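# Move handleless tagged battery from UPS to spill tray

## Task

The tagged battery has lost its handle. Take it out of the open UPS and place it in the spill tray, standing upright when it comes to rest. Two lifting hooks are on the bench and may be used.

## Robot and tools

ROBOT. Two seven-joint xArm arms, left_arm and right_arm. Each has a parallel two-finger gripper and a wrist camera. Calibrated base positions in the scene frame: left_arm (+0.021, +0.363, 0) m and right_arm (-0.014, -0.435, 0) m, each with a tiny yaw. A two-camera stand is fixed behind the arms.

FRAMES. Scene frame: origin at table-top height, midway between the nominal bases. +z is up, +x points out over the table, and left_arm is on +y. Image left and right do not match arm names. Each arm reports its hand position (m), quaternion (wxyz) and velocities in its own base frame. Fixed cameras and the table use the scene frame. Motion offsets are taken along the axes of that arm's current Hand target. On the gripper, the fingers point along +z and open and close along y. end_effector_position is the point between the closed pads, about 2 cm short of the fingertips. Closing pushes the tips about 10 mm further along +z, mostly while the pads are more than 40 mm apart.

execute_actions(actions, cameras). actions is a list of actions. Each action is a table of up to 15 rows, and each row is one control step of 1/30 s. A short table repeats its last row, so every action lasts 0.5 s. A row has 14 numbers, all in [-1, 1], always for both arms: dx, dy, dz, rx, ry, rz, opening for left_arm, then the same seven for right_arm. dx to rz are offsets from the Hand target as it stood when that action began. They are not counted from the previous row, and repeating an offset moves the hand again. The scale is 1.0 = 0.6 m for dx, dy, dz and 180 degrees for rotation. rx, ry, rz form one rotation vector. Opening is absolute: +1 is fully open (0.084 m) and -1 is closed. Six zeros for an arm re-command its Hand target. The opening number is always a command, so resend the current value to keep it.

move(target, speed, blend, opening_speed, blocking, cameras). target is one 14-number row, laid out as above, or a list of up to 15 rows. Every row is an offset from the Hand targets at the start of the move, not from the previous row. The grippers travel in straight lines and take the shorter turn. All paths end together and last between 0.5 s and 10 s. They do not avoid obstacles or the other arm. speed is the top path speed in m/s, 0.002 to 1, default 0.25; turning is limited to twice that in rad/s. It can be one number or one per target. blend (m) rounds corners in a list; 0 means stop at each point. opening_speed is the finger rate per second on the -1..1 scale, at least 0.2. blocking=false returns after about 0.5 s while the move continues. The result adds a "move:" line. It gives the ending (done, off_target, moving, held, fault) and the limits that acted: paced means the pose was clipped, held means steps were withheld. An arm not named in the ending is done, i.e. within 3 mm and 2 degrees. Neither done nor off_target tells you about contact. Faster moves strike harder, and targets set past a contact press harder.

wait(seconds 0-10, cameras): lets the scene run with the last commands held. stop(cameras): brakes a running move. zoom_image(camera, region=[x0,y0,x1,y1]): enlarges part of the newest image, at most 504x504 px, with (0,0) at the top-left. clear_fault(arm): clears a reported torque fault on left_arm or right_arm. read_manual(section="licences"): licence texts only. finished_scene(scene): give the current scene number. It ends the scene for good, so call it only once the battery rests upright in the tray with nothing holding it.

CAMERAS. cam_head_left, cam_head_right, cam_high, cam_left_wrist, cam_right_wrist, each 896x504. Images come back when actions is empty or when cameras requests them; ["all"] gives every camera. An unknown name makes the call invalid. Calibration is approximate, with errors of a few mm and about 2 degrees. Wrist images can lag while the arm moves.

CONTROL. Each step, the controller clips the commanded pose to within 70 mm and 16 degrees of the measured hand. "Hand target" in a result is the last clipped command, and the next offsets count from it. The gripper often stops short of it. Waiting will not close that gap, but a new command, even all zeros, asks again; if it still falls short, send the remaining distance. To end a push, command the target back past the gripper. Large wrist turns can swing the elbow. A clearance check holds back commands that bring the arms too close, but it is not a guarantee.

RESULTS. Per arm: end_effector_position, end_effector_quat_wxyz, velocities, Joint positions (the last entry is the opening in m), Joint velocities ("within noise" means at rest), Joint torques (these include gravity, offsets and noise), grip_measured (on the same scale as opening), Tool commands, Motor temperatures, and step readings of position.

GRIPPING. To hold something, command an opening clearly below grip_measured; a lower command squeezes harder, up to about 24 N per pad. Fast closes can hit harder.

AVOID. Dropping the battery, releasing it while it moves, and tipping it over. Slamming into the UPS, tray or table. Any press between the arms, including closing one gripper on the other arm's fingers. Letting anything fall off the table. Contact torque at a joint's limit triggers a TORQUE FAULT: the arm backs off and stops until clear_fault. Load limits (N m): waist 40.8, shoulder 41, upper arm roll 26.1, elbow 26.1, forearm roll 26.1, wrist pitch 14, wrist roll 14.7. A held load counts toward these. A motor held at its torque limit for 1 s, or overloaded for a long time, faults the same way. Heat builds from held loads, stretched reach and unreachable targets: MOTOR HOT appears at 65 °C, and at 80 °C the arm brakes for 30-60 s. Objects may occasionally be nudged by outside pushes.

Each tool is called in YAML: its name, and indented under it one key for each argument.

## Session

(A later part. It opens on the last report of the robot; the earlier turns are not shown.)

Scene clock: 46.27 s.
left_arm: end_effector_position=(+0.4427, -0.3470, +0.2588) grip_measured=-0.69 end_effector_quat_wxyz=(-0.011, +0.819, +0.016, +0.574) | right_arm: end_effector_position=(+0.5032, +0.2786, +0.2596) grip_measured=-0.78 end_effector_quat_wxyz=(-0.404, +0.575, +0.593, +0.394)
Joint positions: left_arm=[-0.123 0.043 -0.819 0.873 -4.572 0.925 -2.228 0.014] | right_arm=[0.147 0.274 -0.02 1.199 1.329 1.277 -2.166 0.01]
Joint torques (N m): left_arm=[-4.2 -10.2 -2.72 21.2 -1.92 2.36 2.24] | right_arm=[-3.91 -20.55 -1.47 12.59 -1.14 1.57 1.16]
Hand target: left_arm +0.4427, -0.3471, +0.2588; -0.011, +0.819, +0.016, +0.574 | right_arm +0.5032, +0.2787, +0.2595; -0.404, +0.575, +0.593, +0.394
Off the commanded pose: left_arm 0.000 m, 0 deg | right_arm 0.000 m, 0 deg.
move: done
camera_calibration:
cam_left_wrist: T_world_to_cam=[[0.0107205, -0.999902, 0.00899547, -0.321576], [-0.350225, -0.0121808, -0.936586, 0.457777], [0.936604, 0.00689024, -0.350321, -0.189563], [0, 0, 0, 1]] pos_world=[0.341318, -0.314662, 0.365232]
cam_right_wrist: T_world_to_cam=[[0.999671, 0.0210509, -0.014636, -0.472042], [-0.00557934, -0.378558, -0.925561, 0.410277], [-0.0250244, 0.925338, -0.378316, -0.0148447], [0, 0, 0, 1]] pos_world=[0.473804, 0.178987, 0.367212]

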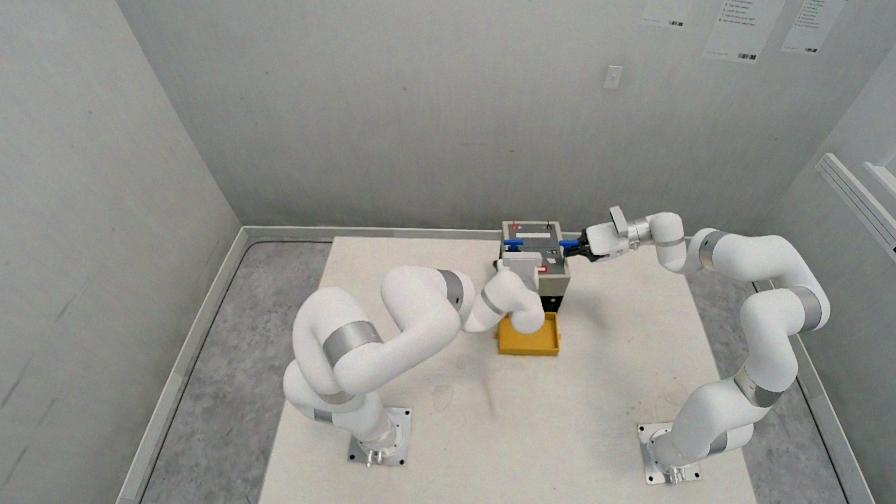

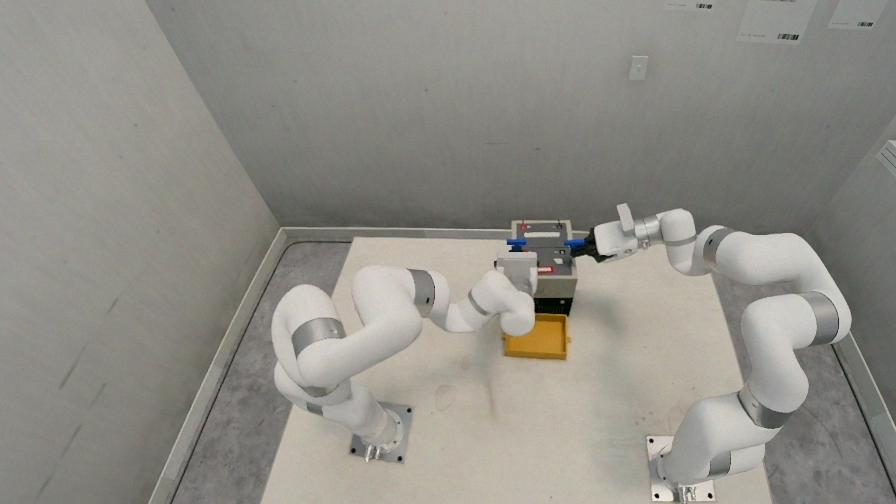

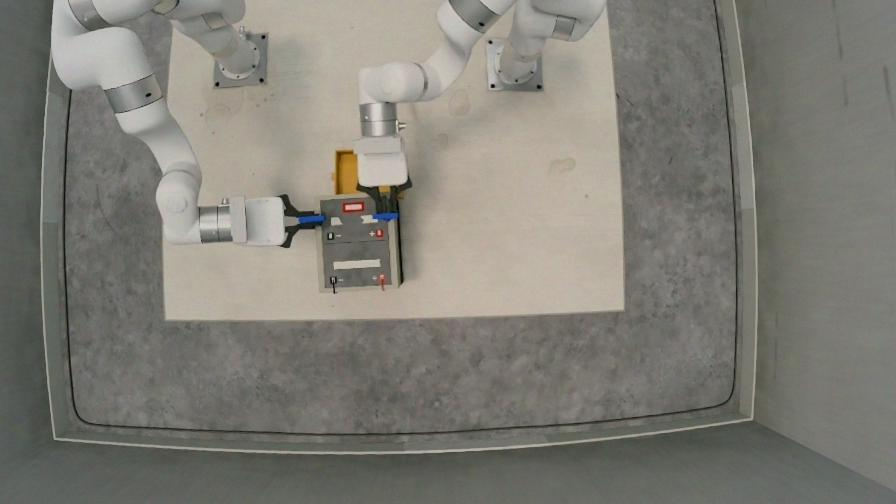

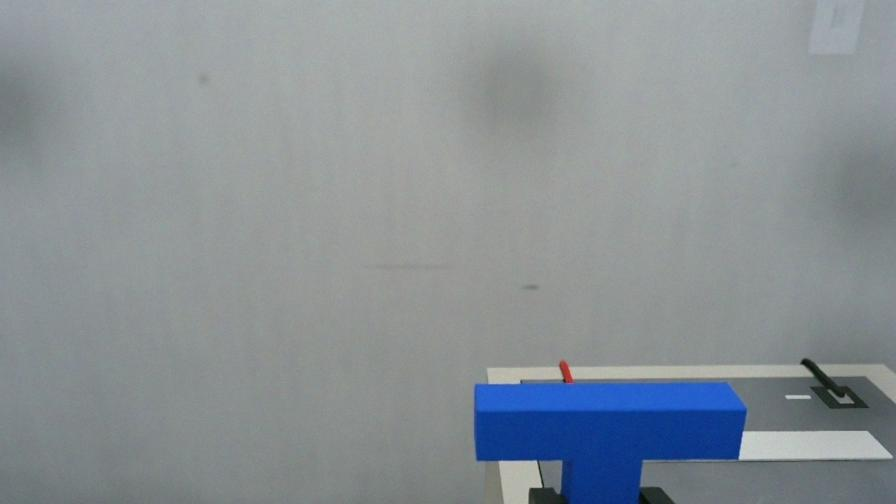

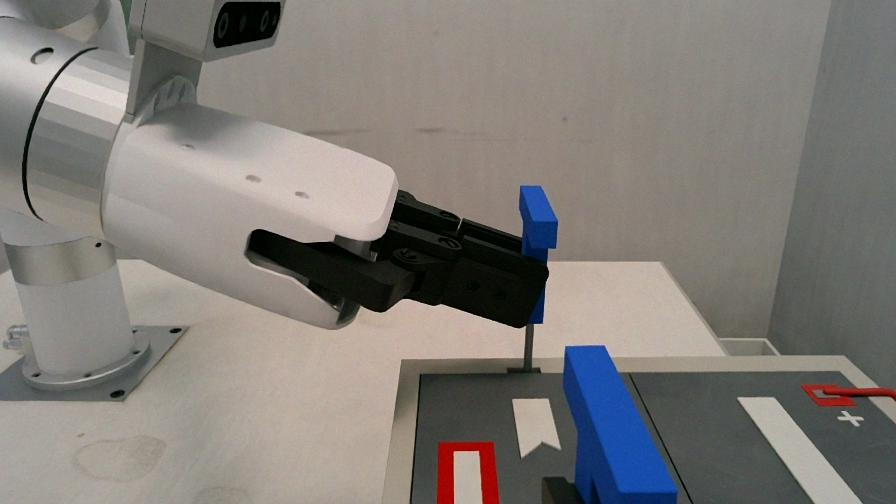

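move:
  target: [0.0392,0,-0.01425,0,0,0,-1,0.0389,0,-0.0149,0,0,0,-1]
  speed: 0.04
  cameras: ["cam_head_left","cam_left_wrist","cam_right_wrist"]

zoom_image:
  camera: "cam_head_left"
  region: [460, 200, 620, 340]

Scene clock: 48.33 s.
left_arm: end_effector_position=(+0.4427, -0.3471, +0.2838) grip_measured=-0.69 end_effector_quat_wxyz=(-0.011, +0.819, +0.016, +0.574) | right_arm: end_effector_position=(+0.5031, +0.2788, +0.2845) grip_measured=-0.78 end_effector_quat_wxyz=(-0.404, +0.575, +0.593, +0.394)
Joint positions: left_arm=[-0.113 -0.021 -0.811 0.888 -4.64 0.875 -2.159 0.014] | right_arm=[0.147 0.239 -0.022 1.216 1.312 1.292 -2.112 0.01]
Joint torques (N m): left_arm=[4.64 -29.56 3.16 32.02 -0.34 0.89 2.16] | right_arm=[-3.11 -46.3 -1.8 17.7 1.06 3.52 1.12]
Hand target: left_arm +0.4427, -0.3471, +0.2838; -0.011, +0.819, +0.016, +0.574 | right_arm +0.5031, +0.2788, +0.2845; -0.404, +0.575, +0.593, +0.394
Off the commanded pose: left_arm 0.000 m, 0 deg | right_arm 0.000 m, 0 deg.
move: done
camera_calibration:
cam_left_wrist: T_world_to_cam=[[0.0107205, -0.999902, 0.00899547, -0.3218], [-0.350225, -0.0121808, -0.936586, 0.481191], [0.936604, 0.00689024, -0.350321, -0.180805], [0, 0, 0, 1]] pos_world=[0.341318, -0.314662, 0.390232]
cam_right_wrist: T_world_to_cam=[[0.999666, 0.0212013, -0.0148012, -0.471541], [-0.00567531, -0.378562, -0.925559, 0.433444], [-0.0252262, 0.925333, -0.378315, -0.00551637], [0, 0, 0, 1]] pos_world=[0.473704, 0.179187, 0.392111]
Images, in order (width x height): cam_head_left 896x504, cam_left_wrist 896x504, cam_right_wrist 896x504.

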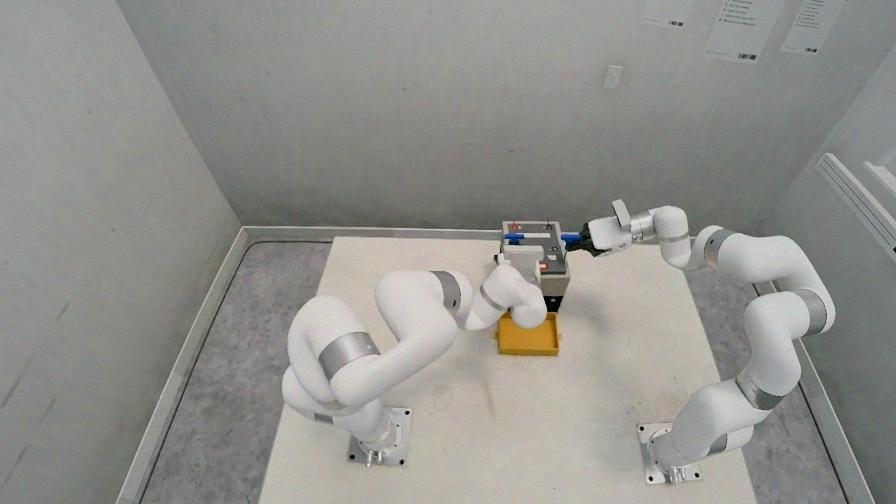

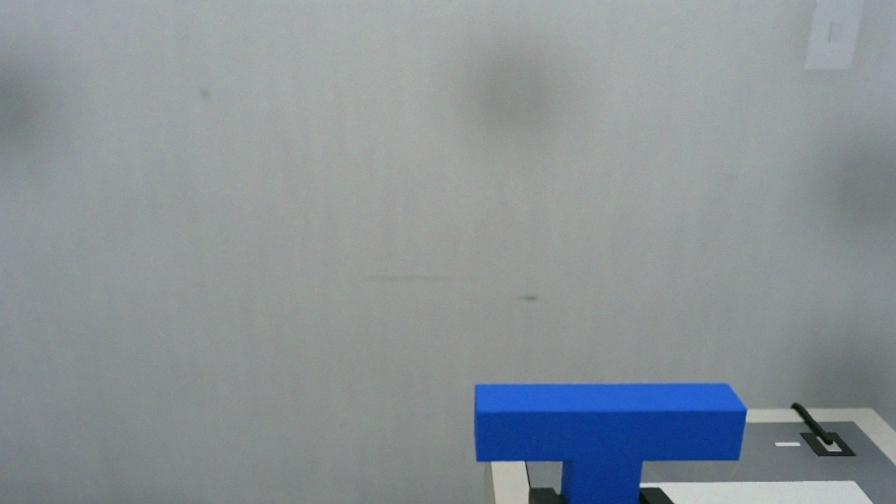

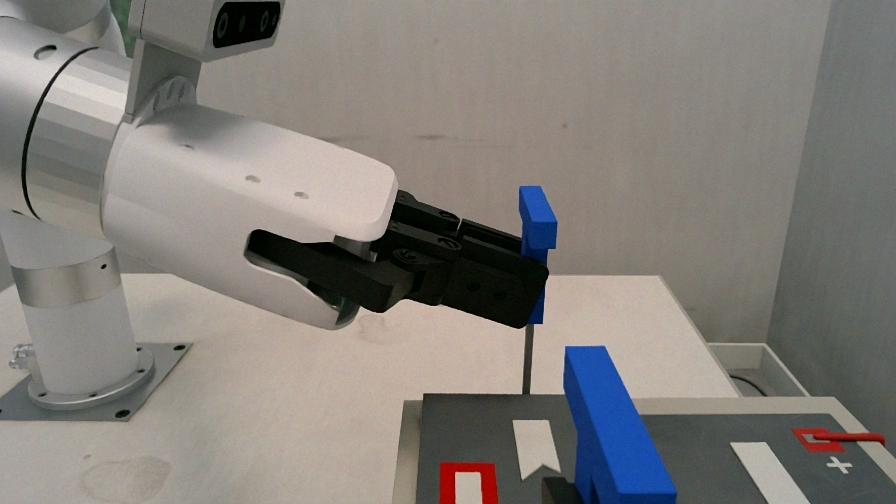

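Scaled by 3.150 from the camera's 896x504 image, which has a finer 1280x720 frame.

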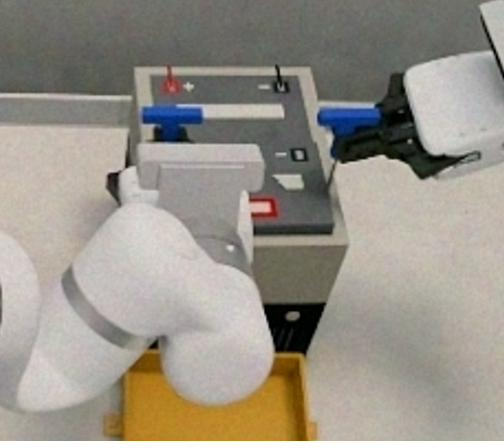

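move:
  target: [0.1645,0,-0.0598,0,0,0,-1,0.1635,0,-0.0627,0,0,0,-1]
  speed: 0.06
  cameras: ["cam_head_right","cam_right_wrist"]

zoom_image:
  camera: "cam_head_right"
  region: [460, 180, 620, 320]

Scene clock: 51.17 s.
left_arm: end_effector_position=(+0.4427, -0.3471, +0.3888) grip_measured=-0.69 end_effector_quat_wxyz=(-0.011, +0.819, +0.016, +0.574) | right_arm: end_effector_position=(+0.5028, +0.2793, +0.3896) grip_measured=-0.78 end_effector_quat_wxyz=(-0.404, +0.575, +0.593, +0.394)
Joint positions: left_arm=[-0.116 -0.209 -0.736 0.992 -4.939 0.758 -1.819 0.014] | right_arm=[0.145 0.136 -0.03 1.348 1.251 1.367 -1.883 0.01]
Joint torques (N m): left_arm=[-4.55 -26.81 6.55 35.02 -0.73 -1.75 2.1] | right_arm=[-3.05 -44.49 -1.25 18.82 2.29 2.3 1.15]
Hand target: left_arm +0.4427, -0.3471, +0.3888; -0.011, +0.819, +0.016, +0.574 | right_arm +0.5028, +0.2793, +0.3896; -0.404, +0.575, +0.593, +0.394
Off the commanded pose: left_arm 0.000 m, 0 deg | right_arm 0.000 m, 0 deg.
move: done
camera_calibration:
cam_right_wrist: T_world_to_cam=[[0.999668, 0.0211081, -0.0147652, -0.469698], [-0.00567727, -0.378561, -0.925559, 0.530909], [-0.0251263, 0.925335, -0.378316, 0.0337271], [0, 0, 0, 1]] pos_world=[0.473404, 0.179687, 0.497212]
Images, in order (width x height): cam_head_right 896x504, cam_right_wrist 896x504.

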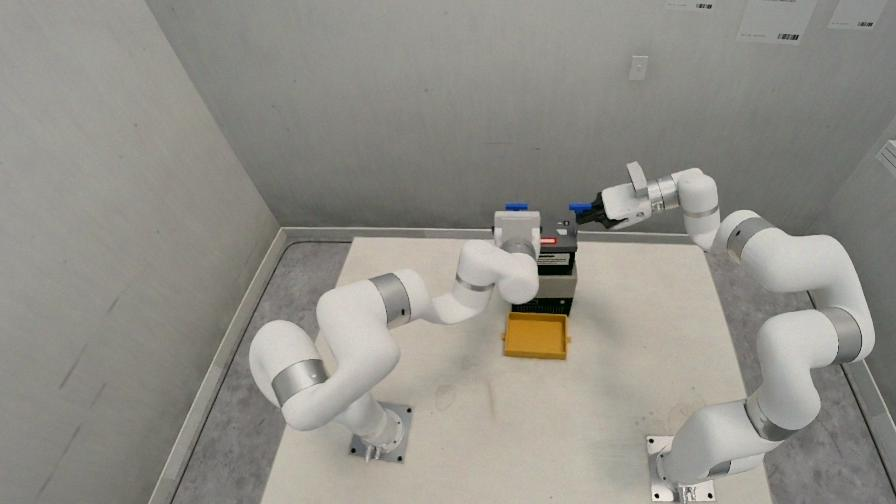

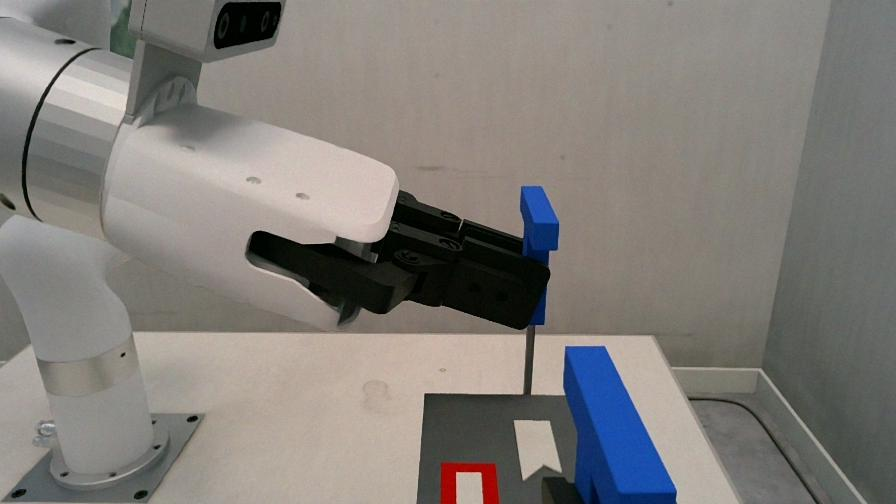

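Scaled by 3.150 from the camera's 896x504 image, which has a finer 1280x720 frame.

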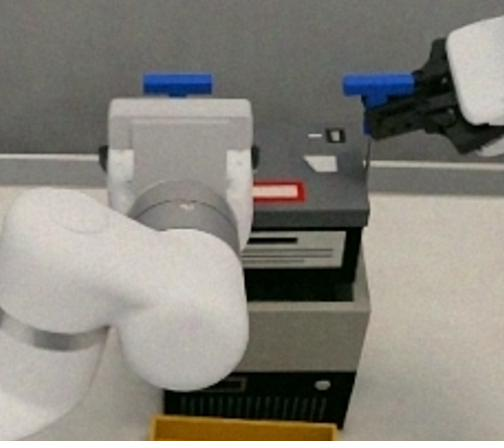

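move:
  target:
    - [-0.0715,-0.0308,-0.1964,-0.0167,0,0.0061,-1,0.0107,-0.2247,0.0277,-0.0166,0,0.0064,-1]
  speed: 0.07

move:
  target:
    - [-0.235,0,0.0855,0,0,0,-1,-0.2335,0,0.0895,0,0,0,-1]
  speed: 0.07
  cameras: ["cam_high","cam_head_left","cam_head_right"]

Scene clock: 54.20 s.
left_arm: end_effector_position=(+0.3167, -0.3335, +0.3888) grip_measured=-0.69 end_effector_quat_wxyz=(+0.005, +0.819, -0.007, +0.574) | right_arm: end_effector_position=(+0.3675, +0.2932, +0.3891) grip_measured=-0.78 end_effector_quat_wxyz=(-0.393, +0.591, +0.576, +0.405)
Joint positions: left_arm=[-0.355 -0.601 -0.673 0.711 -5.243 0.736 -1.703 0.014] | right_arm=[0.194 -0.344 0.034 0.834 1.316 1.212 -1.871 0.01]
Joint torques (N m): left_arm=[-3.97 -18.27 12.86 26.58 -0.88 1.83 2.2] | right_arm=[2.71 -29.84 -0.43 16.29 6.49 -0.69 1.13]
Motor temperatures (°C): left_arm=[28 34 34 43 33 31 33] | right_arm=[32 34 35 39 32 40 33]
Hand target: left_arm +0.3167, -0.3335, +0.3888; +0.005, +0.819, -0.007, +0.574 | right_arm +0.3675, +0.2932, +0.3891; -0.393, +0.591, +0.576, +0.405
Off the commanded pose: left_arm 0.000 m, 0 deg | right_arm 0.000 m, 0 deg.
move: done

Scene clock: 56.77 s.
left_arm: end_effector_position=(+0.3167, -0.3334, +0.2387) grip_measured=-0.69 end_effector_quat_wxyz=(+0.005, +0.819, -0.007, +0.574) | right_arm: end_effector_position=(+0.3680, +0.2924, +0.2391) grip_measured=-0.78 end_effector_quat_wxyz=(-0.393, +0.591, +0.576, +0.405)
Joint positions: left_arm=[-0.121 -0.384 -1.016 0.575 -4.868 0.758 -2.282 0.014] | right_arm=[0.211 -0.119 0.038 0.666 1.489 1.122 -2.288 0.01]
Joint torques (N m): left_arm=[5.28 -6.35 8.39 27.19 3.39 5.97 -2.09] | right_arm=[2.59 -18.41 0.06 13.8 5.03 1.76 -1.21]
Hand target: left_arm +0.3167, -0.3334, +0.2388; +0.005, +0.819, -0.007, +0.574 | right_arm +0.3680, +0.2924, +0.2391; -0.393, +0.591, +0.576, +0.405
Off the commanded pose: left_arm 0.000 m, 0 deg | right_arm 0.000 m, 0 deg.
move: done
Images, in order (width x height): cam_head_left 896x504, cam_head_right 896x504, cam_high 896x504.

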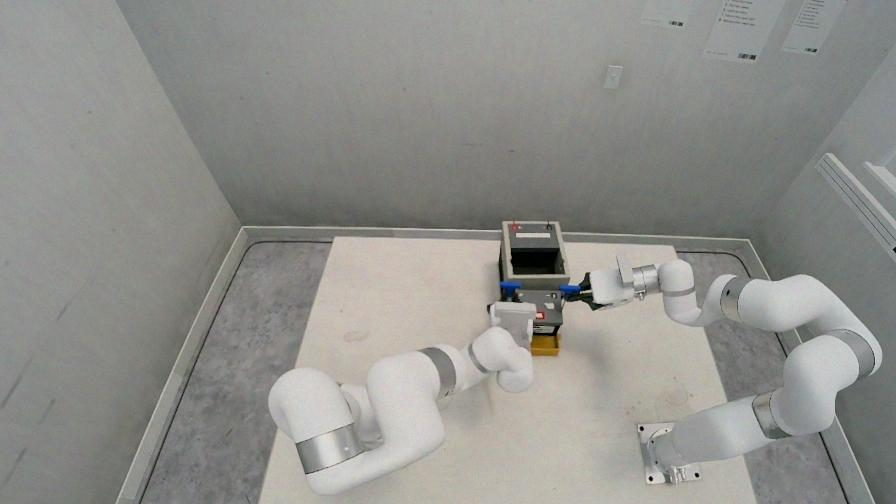

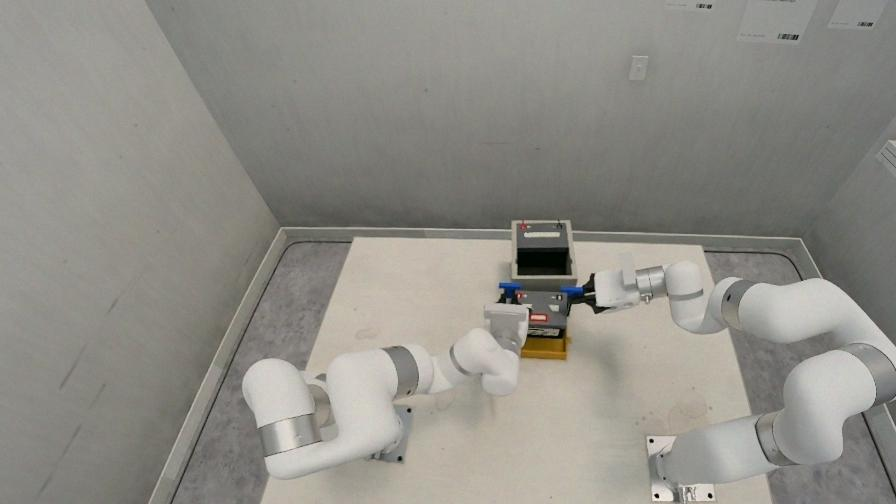

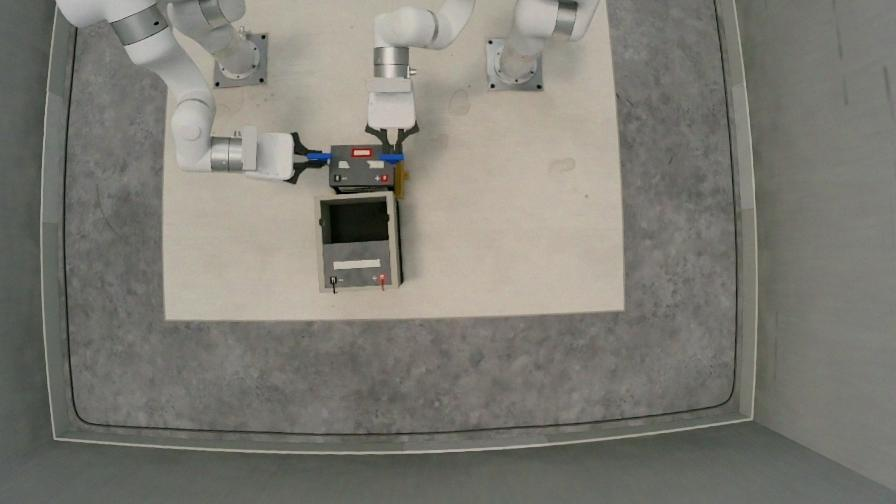

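move:
  target:
    - [-0.055,0,0.02,0,0,0,-1,-0.0545,0,0.0209,0,0,0,-1]
  speed: 0.07
  cameras: ["cam_high","cam_head_left","cam_head_right"]

zoom_image:
  camera: "cam_high"
  region: [310, 120, 430, 220]

zoom_image:
  camera: "cam_head_right"
  region: [480, 260, 610, 380]

zoom_image:
  camera: "cam_head_left"
  region: [480, 260, 610, 380]

Scene clock: 57.90 s.
left_arm: end_effector_position=(+0.3167, -0.3334, +0.2036) grip_measured=-0.69 end_effector_quat_wxyz=(+0.005, +0.819, -0.007, +0.574) | right_arm: end_effector_position=(+0.3681, +0.2922, +0.2041) grip_measured=-0.78 end_effector_quat_wxyz=(-0.393, +0.591, +0.576, +0.405)
Joint positions: left_arm=[-0.037 -0.245 -1.141 0.573 -4.748 0.866 -2.423 0.014] | right_arm=[0.212 -0.035 0.038 0.656 1.535 1.113 -2.393 0.01]
Joint torques (N m): left_arm=[5.36 -6.04 5.51 25.79 3.4 6.54 -2.02] | right_arm=[2.23 -19.58 0.39 15.65 4.75 2.4 -1.23]
Hand target: left_arm +0.3167, -0.3334, +0.2036; +0.005, +0.819, -0.007, +0.574 | right_arm +0.3681, +0.2923, +0.2041; -0.393, +0.591, +0.576, +0.405
Off the commanded pose: left_arm 0.000 m, 0 deg | right_arm 0.000 m, 0 deg.
move: done
Images, in order (width x height): cam_head_left 896x504, cam_head_right 896x504, cam_high 896x504.

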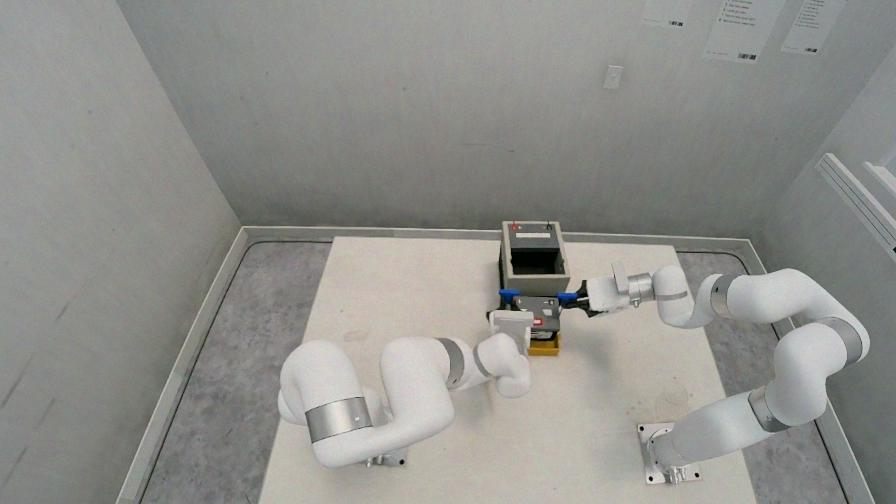

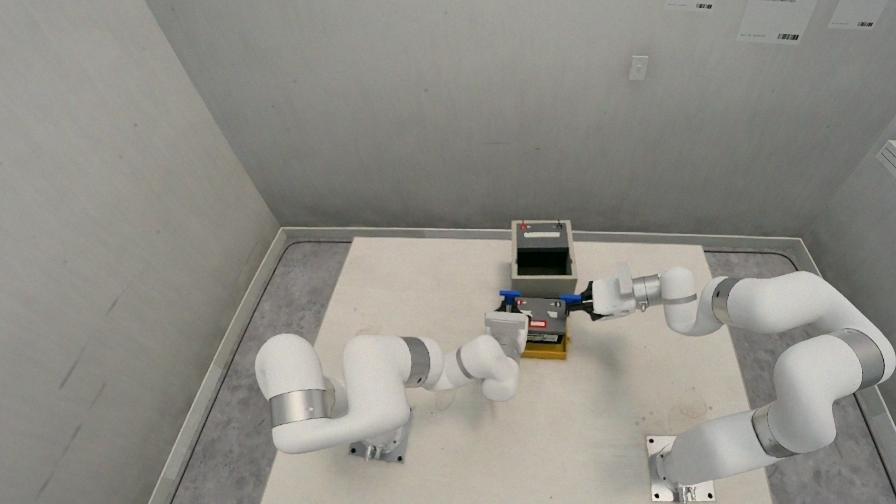

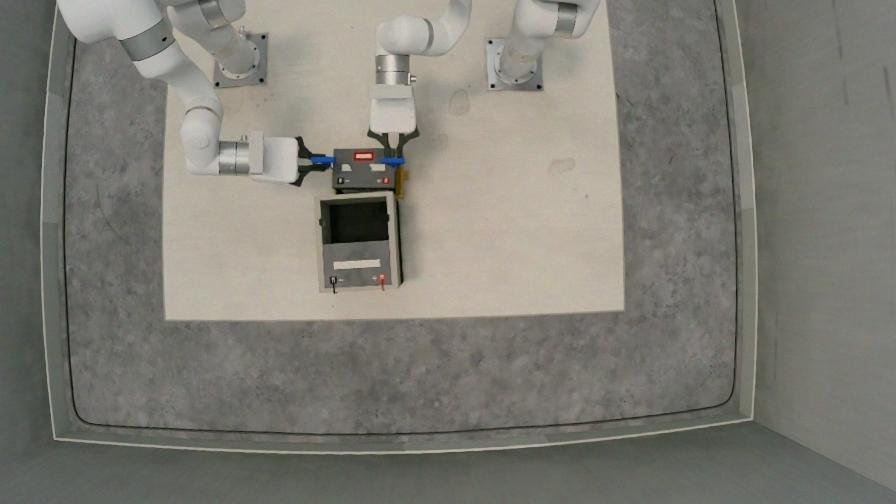

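Scaled by 4.200 from the camera's 896x504 image, which has a finer 1280x720 frame.

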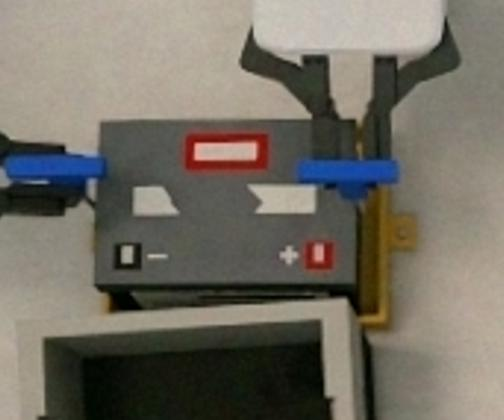

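Scaled by 3.877 from the camera's 896x504 image, which has a finer 1280x720 frame.

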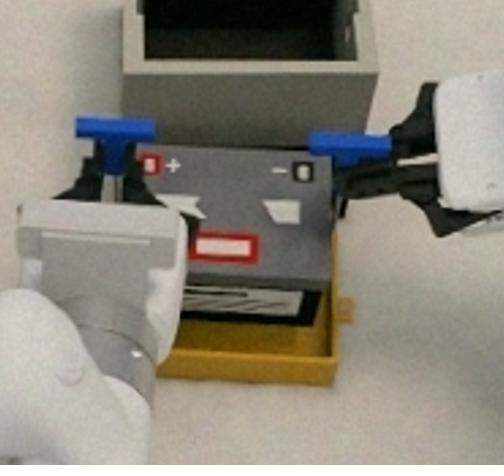

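Scaled by 3.877 from the camera's 896x504 image, which has a finer 1280x720 frame.

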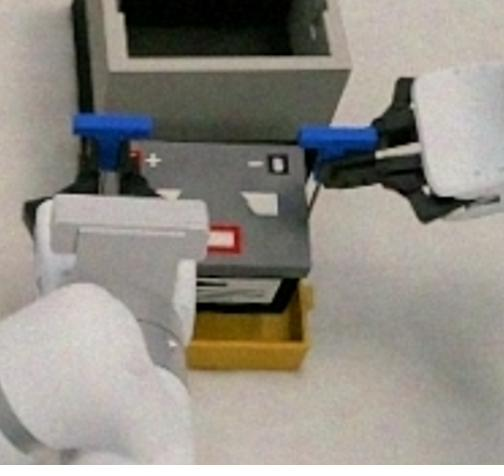

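move:
  target:
    - [-0.0267,0,0.0044,0,0,0,-1,-0.0249,-0.0025,0.0095,0,0,0,-1]
  speed: 0.05
  cameras: ["cam_high","cam_head_left","cam_head_right"]

zoom_image:
  camera: "cam_high"
  region: [310, 120, 430, 220]

zoom_image:
  camera: "cam_head_right"
  region: [520, 290, 590, 370]

zoom_image:
  camera: "cam_head_left"
  region: [510, 290, 580, 370]

Scene clock: 59.63 s.
left_arm: end_effector_position=(+0.3137, -0.3333, +0.1877) grip_measured=-0.69 end_effector_quat_wxyz=(+0.005, +0.819, -0.007, +0.574) | right_arm: end_effector_position=(+0.3666, +0.2922, +0.1881) grip_measured=-0.78 end_effector_quat_wxyz=(-0.393, +0.591, +0.576, +0.405)
Joint positions: left_arm=[-0.003 -0.158 -1.205 0.57 -4.698 0.947 -2.478 0.014] | right_arm=[0.213 0.003 0.039 0.65 1.556 1.11 -2.441 0.01]
Joint torques (N m): left_arm=[5.45 -6.29 3.64 24.99 3.44 6.92 -2.03] | right_arm=[2.6 -19.9 0.87 12.25 4.47 2.26 -1.3]
Hand target: left_arm +0.3137, -0.3334, +0.1877; +0.005, +0.819, -0.007, +0.574 | right_arm +0.3666, +0.2922, +0.1881; -0.393, +0.591, +0.576, +0.405
Off the commanded pose: left_arm 0.000 m, 0 deg | right_arm 0.000 m, 0 deg.
move: done
Images, in order (width x height): cam_head_left 896x504, cam_head_right 896x504, cam_high 896x504.

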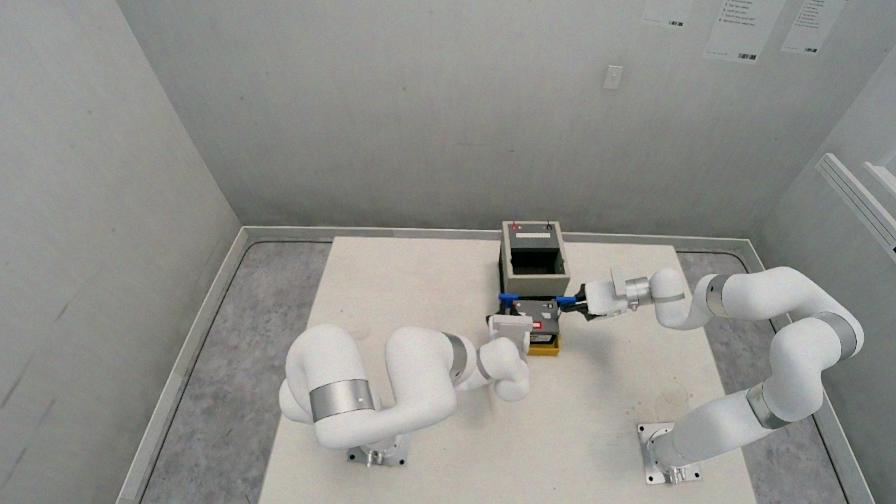

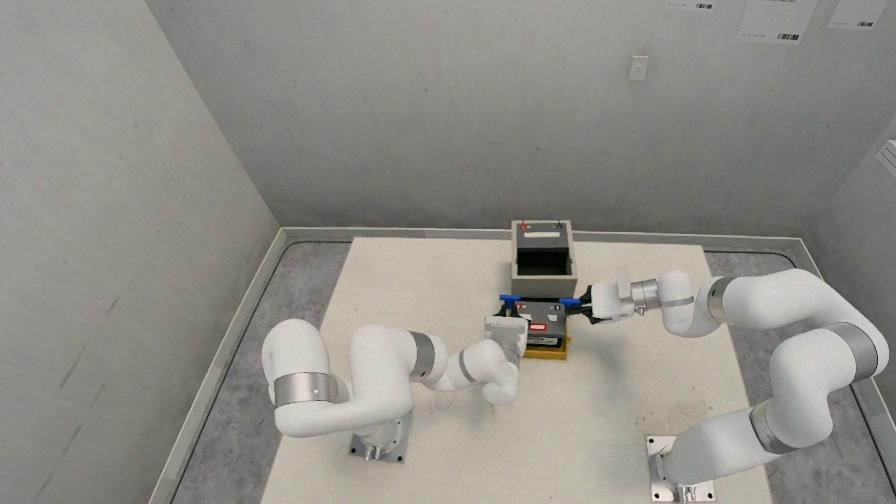

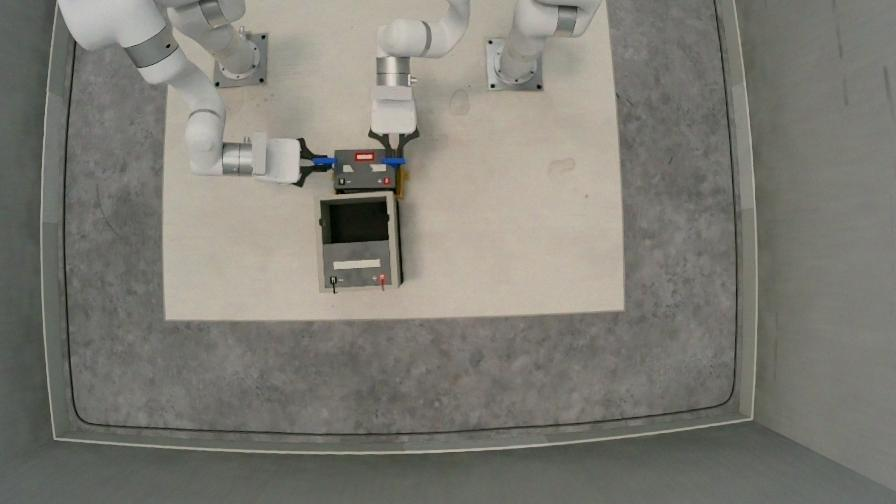

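Scaled by 4.200 from the camera's 896x504 image, which has a finer 1280x720 frame.

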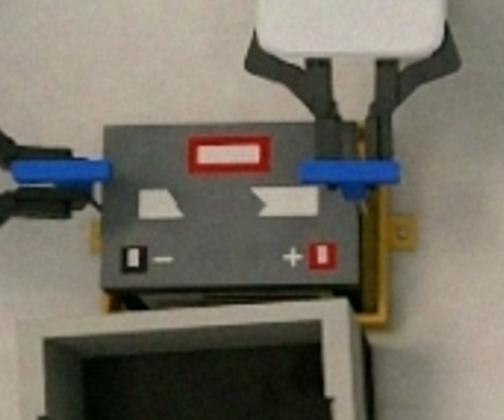

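Scaled by 6.300 from the camera's 896x504 image, which has a finer 1280x720 frame.

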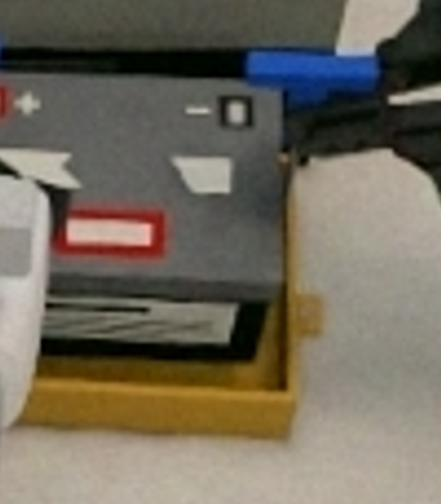

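Scaled by 6.300 from the camera's 896x504 image, which has a finer 1280x720 frame.

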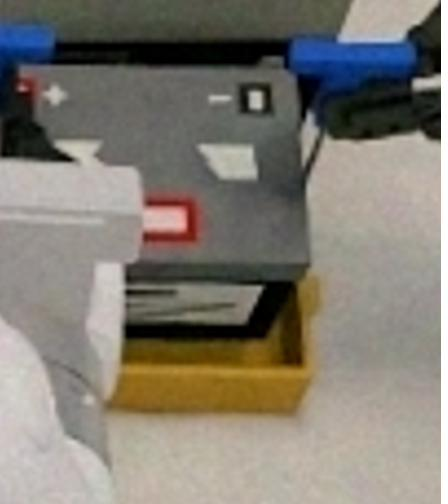

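move:
  target:
    - [-0.0235,0,0.0086,0,0,0,-1,-0.0233,0,0.009,0,0,0,-1]
  speed: 0.04
  cameras: ["cam_head_left","cam_head_right"]

zoom_image:
  camera: "cam_head_right"
  region: [520, 290, 590, 370]

zoom_image:
  camera: "cam_head_left"
  region: [510, 290, 580, 370]

Scene clock: 60.90 s.
left_arm: end_effector_position=(+0.3138, -0.3334, +0.1727) grip_measured=-0.69 end_effector_quat_wxyz=(+0.005, +0.819, -0.007, +0.574) | right_arm: end_effector_position=(+0.3667, +0.2921, +0.1731) grip_measured=-0.78 end_effector_quat_wxyz=(-0.393, +0.591, +0.576, +0.405)
Joint positions: left_arm=[0.024 -0.033 -1.255 0.571 -4.63 1.06 -2.523 0.014] | right_arm=[0.213 0.044 0.039 0.651 1.575 1.108 -2.486 0.01]
Joint torques (N m): left_arm=[4.3 -7.22 0.78 24.44 3.5 7.27 -1.94] | right_arm=[2.64 -20.78 1.07 14.75 4.62 2.94 -1.25]
Hand target: left_arm +0.3138, -0.3334, +0.1727; +0.005, +0.819, -0.007, +0.574 | right_arm +0.3667, +0.2922, +0.1731; -0.393, +0.591, +0.576, +0.405
Off the commanded pose: left_arm 0.000 m, 0 deg | right_arm 0.000 m, 0 deg.
move: done
Images, in order (width x height): cam_head_left 896x504, cam_head_right 896x504.

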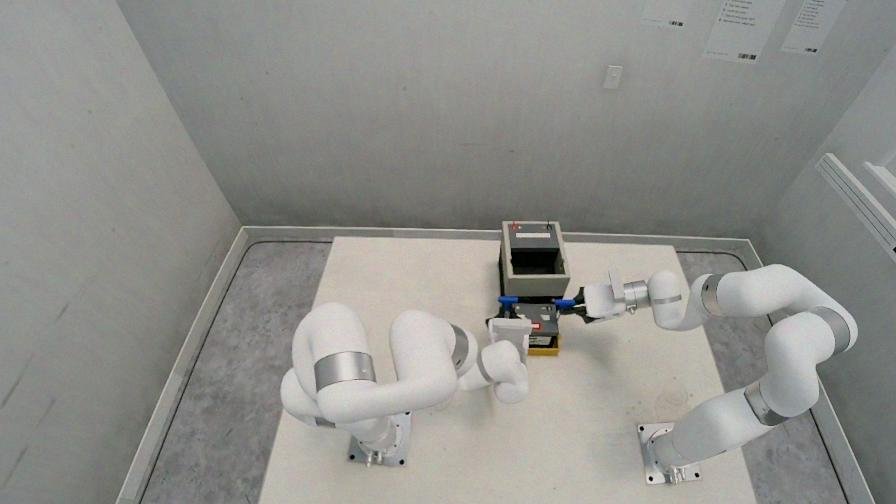

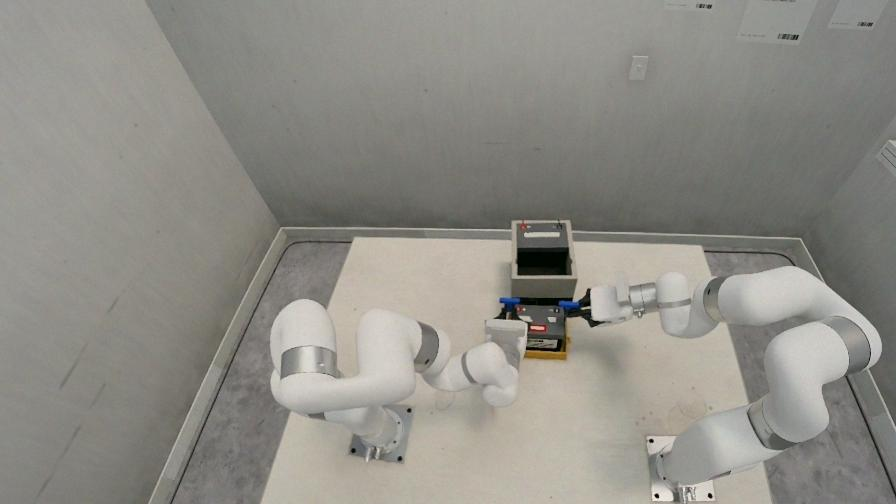

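Scaled by 6.300 from the camera's 896x504 image, which has a finer 1280x720 frame.

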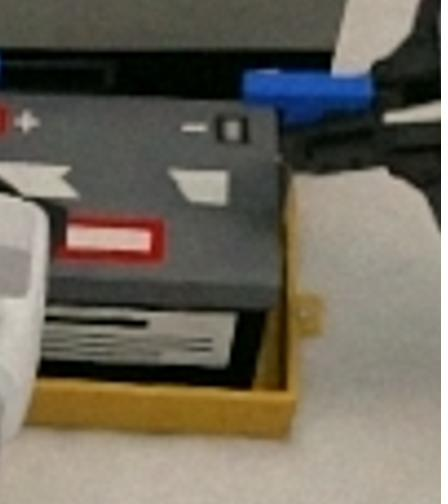

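Scaled by 6.300 from the camera's 896x504 image, which has a finer 1280x720 frame.

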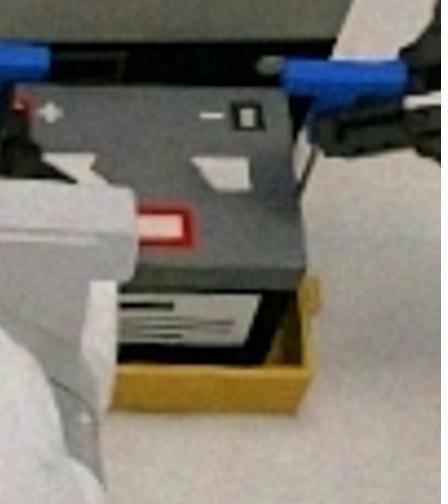

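move:
  target:
    - [-0.0157,0,0.0057,0,0,0,-1,-0.0155,0,0.006,0,0,0,-1]
  speed: 0.03

move:
  target:
    - [-0.0094,0,0.0034,0,0,0,-1,-0.0093,0,0.0036,0,0,0,-1]
  speed: 0.03
  cameras: ["cam_head_left","cam_head_right","cam_high"]

zoom_image:
  camera: "cam_head_right"
  region: [520, 290, 590, 370]

zoom_image:
  camera: "cam_high"
  region: [310, 120, 430, 220]

Scene clock: 62.00 s.
left_arm: end_effector_position=(+0.3138, -0.3333, +0.1627) grip_measured=-0.69 end_effector_quat_wxyz=(+0.005, +0.819, -0.007, +0.574) | right_arm: end_effector_position=(+0.3667, +0.2921, +0.1631) grip_measured=-0.78 end_effector_quat_wxyz=(-0.393, +0.591, +0.576, +0.405)
Joint positions: left_arm=[0.014 0.065 -1.26 0.572 -4.581 1.149 -2.546 0.014] | right_arm=[0.213 0.073 0.039 0.653 1.588 1.107 -2.516 0.01]
Joint torques (N m): left_arm=[-3.68 -4.66 1.88 20.23 3.21 4.9 -2.23] | right_arm=[0.08 -20.78 -0.63 14.61 4.43 4.55 -1.24]
Hand target: left_arm +0.3138, -0.3334, +0.1627; +0.005, +0.819, -0.007, +0.574 | right_arm +0.3667, +0.2921, +0.1631; -0.393, +0.591, +0.576, +0.405
Off the commanded pose: left_arm 0.000 m, 0 deg | right_arm 0.000 m, 0 deg.
move: done

Scene clock: 62.83 s.
left_arm: end_effector_position=(+0.3137, -0.3333, +0.1566) grip_measured=-0.69 end_effector_quat_wxyz=(+0.005, +0.819, -0.007, +0.574) | right_arm: end_effector_position=(+0.3667, +0.2921, +0.1572) grip_measured=-0.78 end_effector_quat_wxyz=(-0.393, +0.591, +0.576, +0.405)
Joint positions: left_arm=[-0.003 0.119 -1.249 0.572 -4.555 1.197 -2.558 0.014] | right_arm=[0.213 0.09 0.039 0.655 1.595 1.107 -2.533 0.01]
Joint torques (N m): left_arm=[-4.01 -2.74 0.22 17.08 2.6 2.99 -2.18] | right_arm=[-2.29 -12.79 -2.71 10.29 3.19 -0.39 -1.28]
Hand target: left_arm +0.3137, -0.3334, +0.1567; +0.005, +0.819, -0.007, +0.574 | right_arm +0.3667, +0.2921, +0.1571; -0.393, +0.591, +0.576, +0.405
Off the commanded pose: left_arm 0.000 m, 0 deg | right_arm 0.000 m, 0 deg.
move: done
Images, in order (width x height): cam_head_left 896x504, cam_head_right 896x504, cam_high 896x504.

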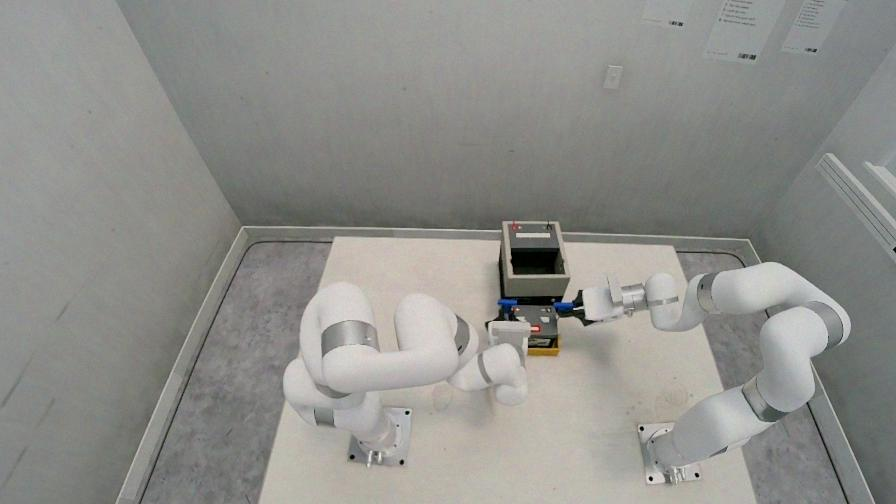

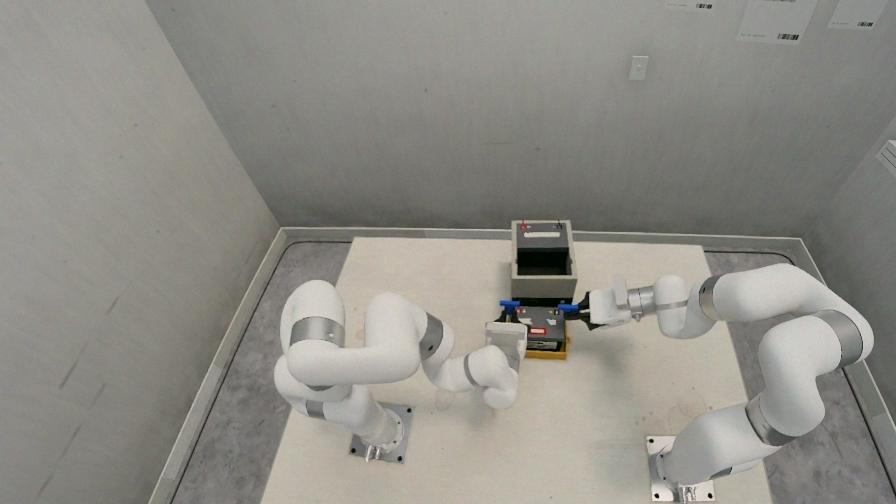

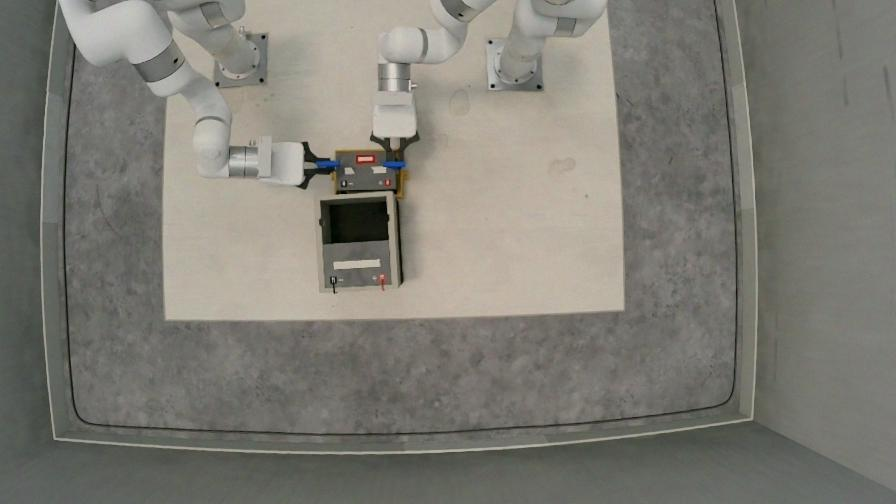

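Scaled by 6.300 from the camera's 896x504 image, which has a finer 1280x720 frame.

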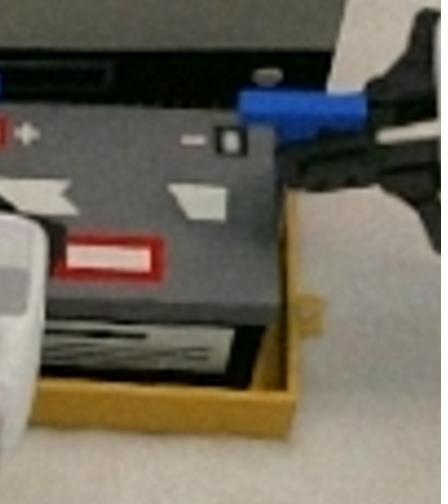

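Scaled by 4.200 from the camera's 896x504 image, which has a finer 1280x720 frame.

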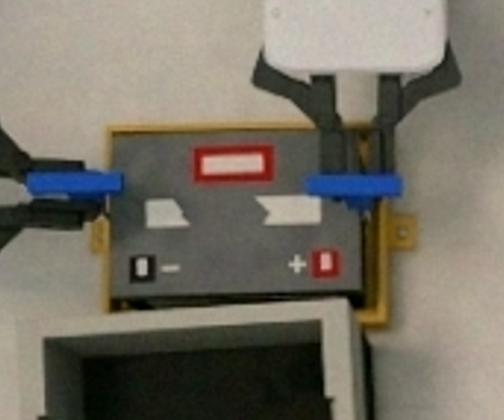

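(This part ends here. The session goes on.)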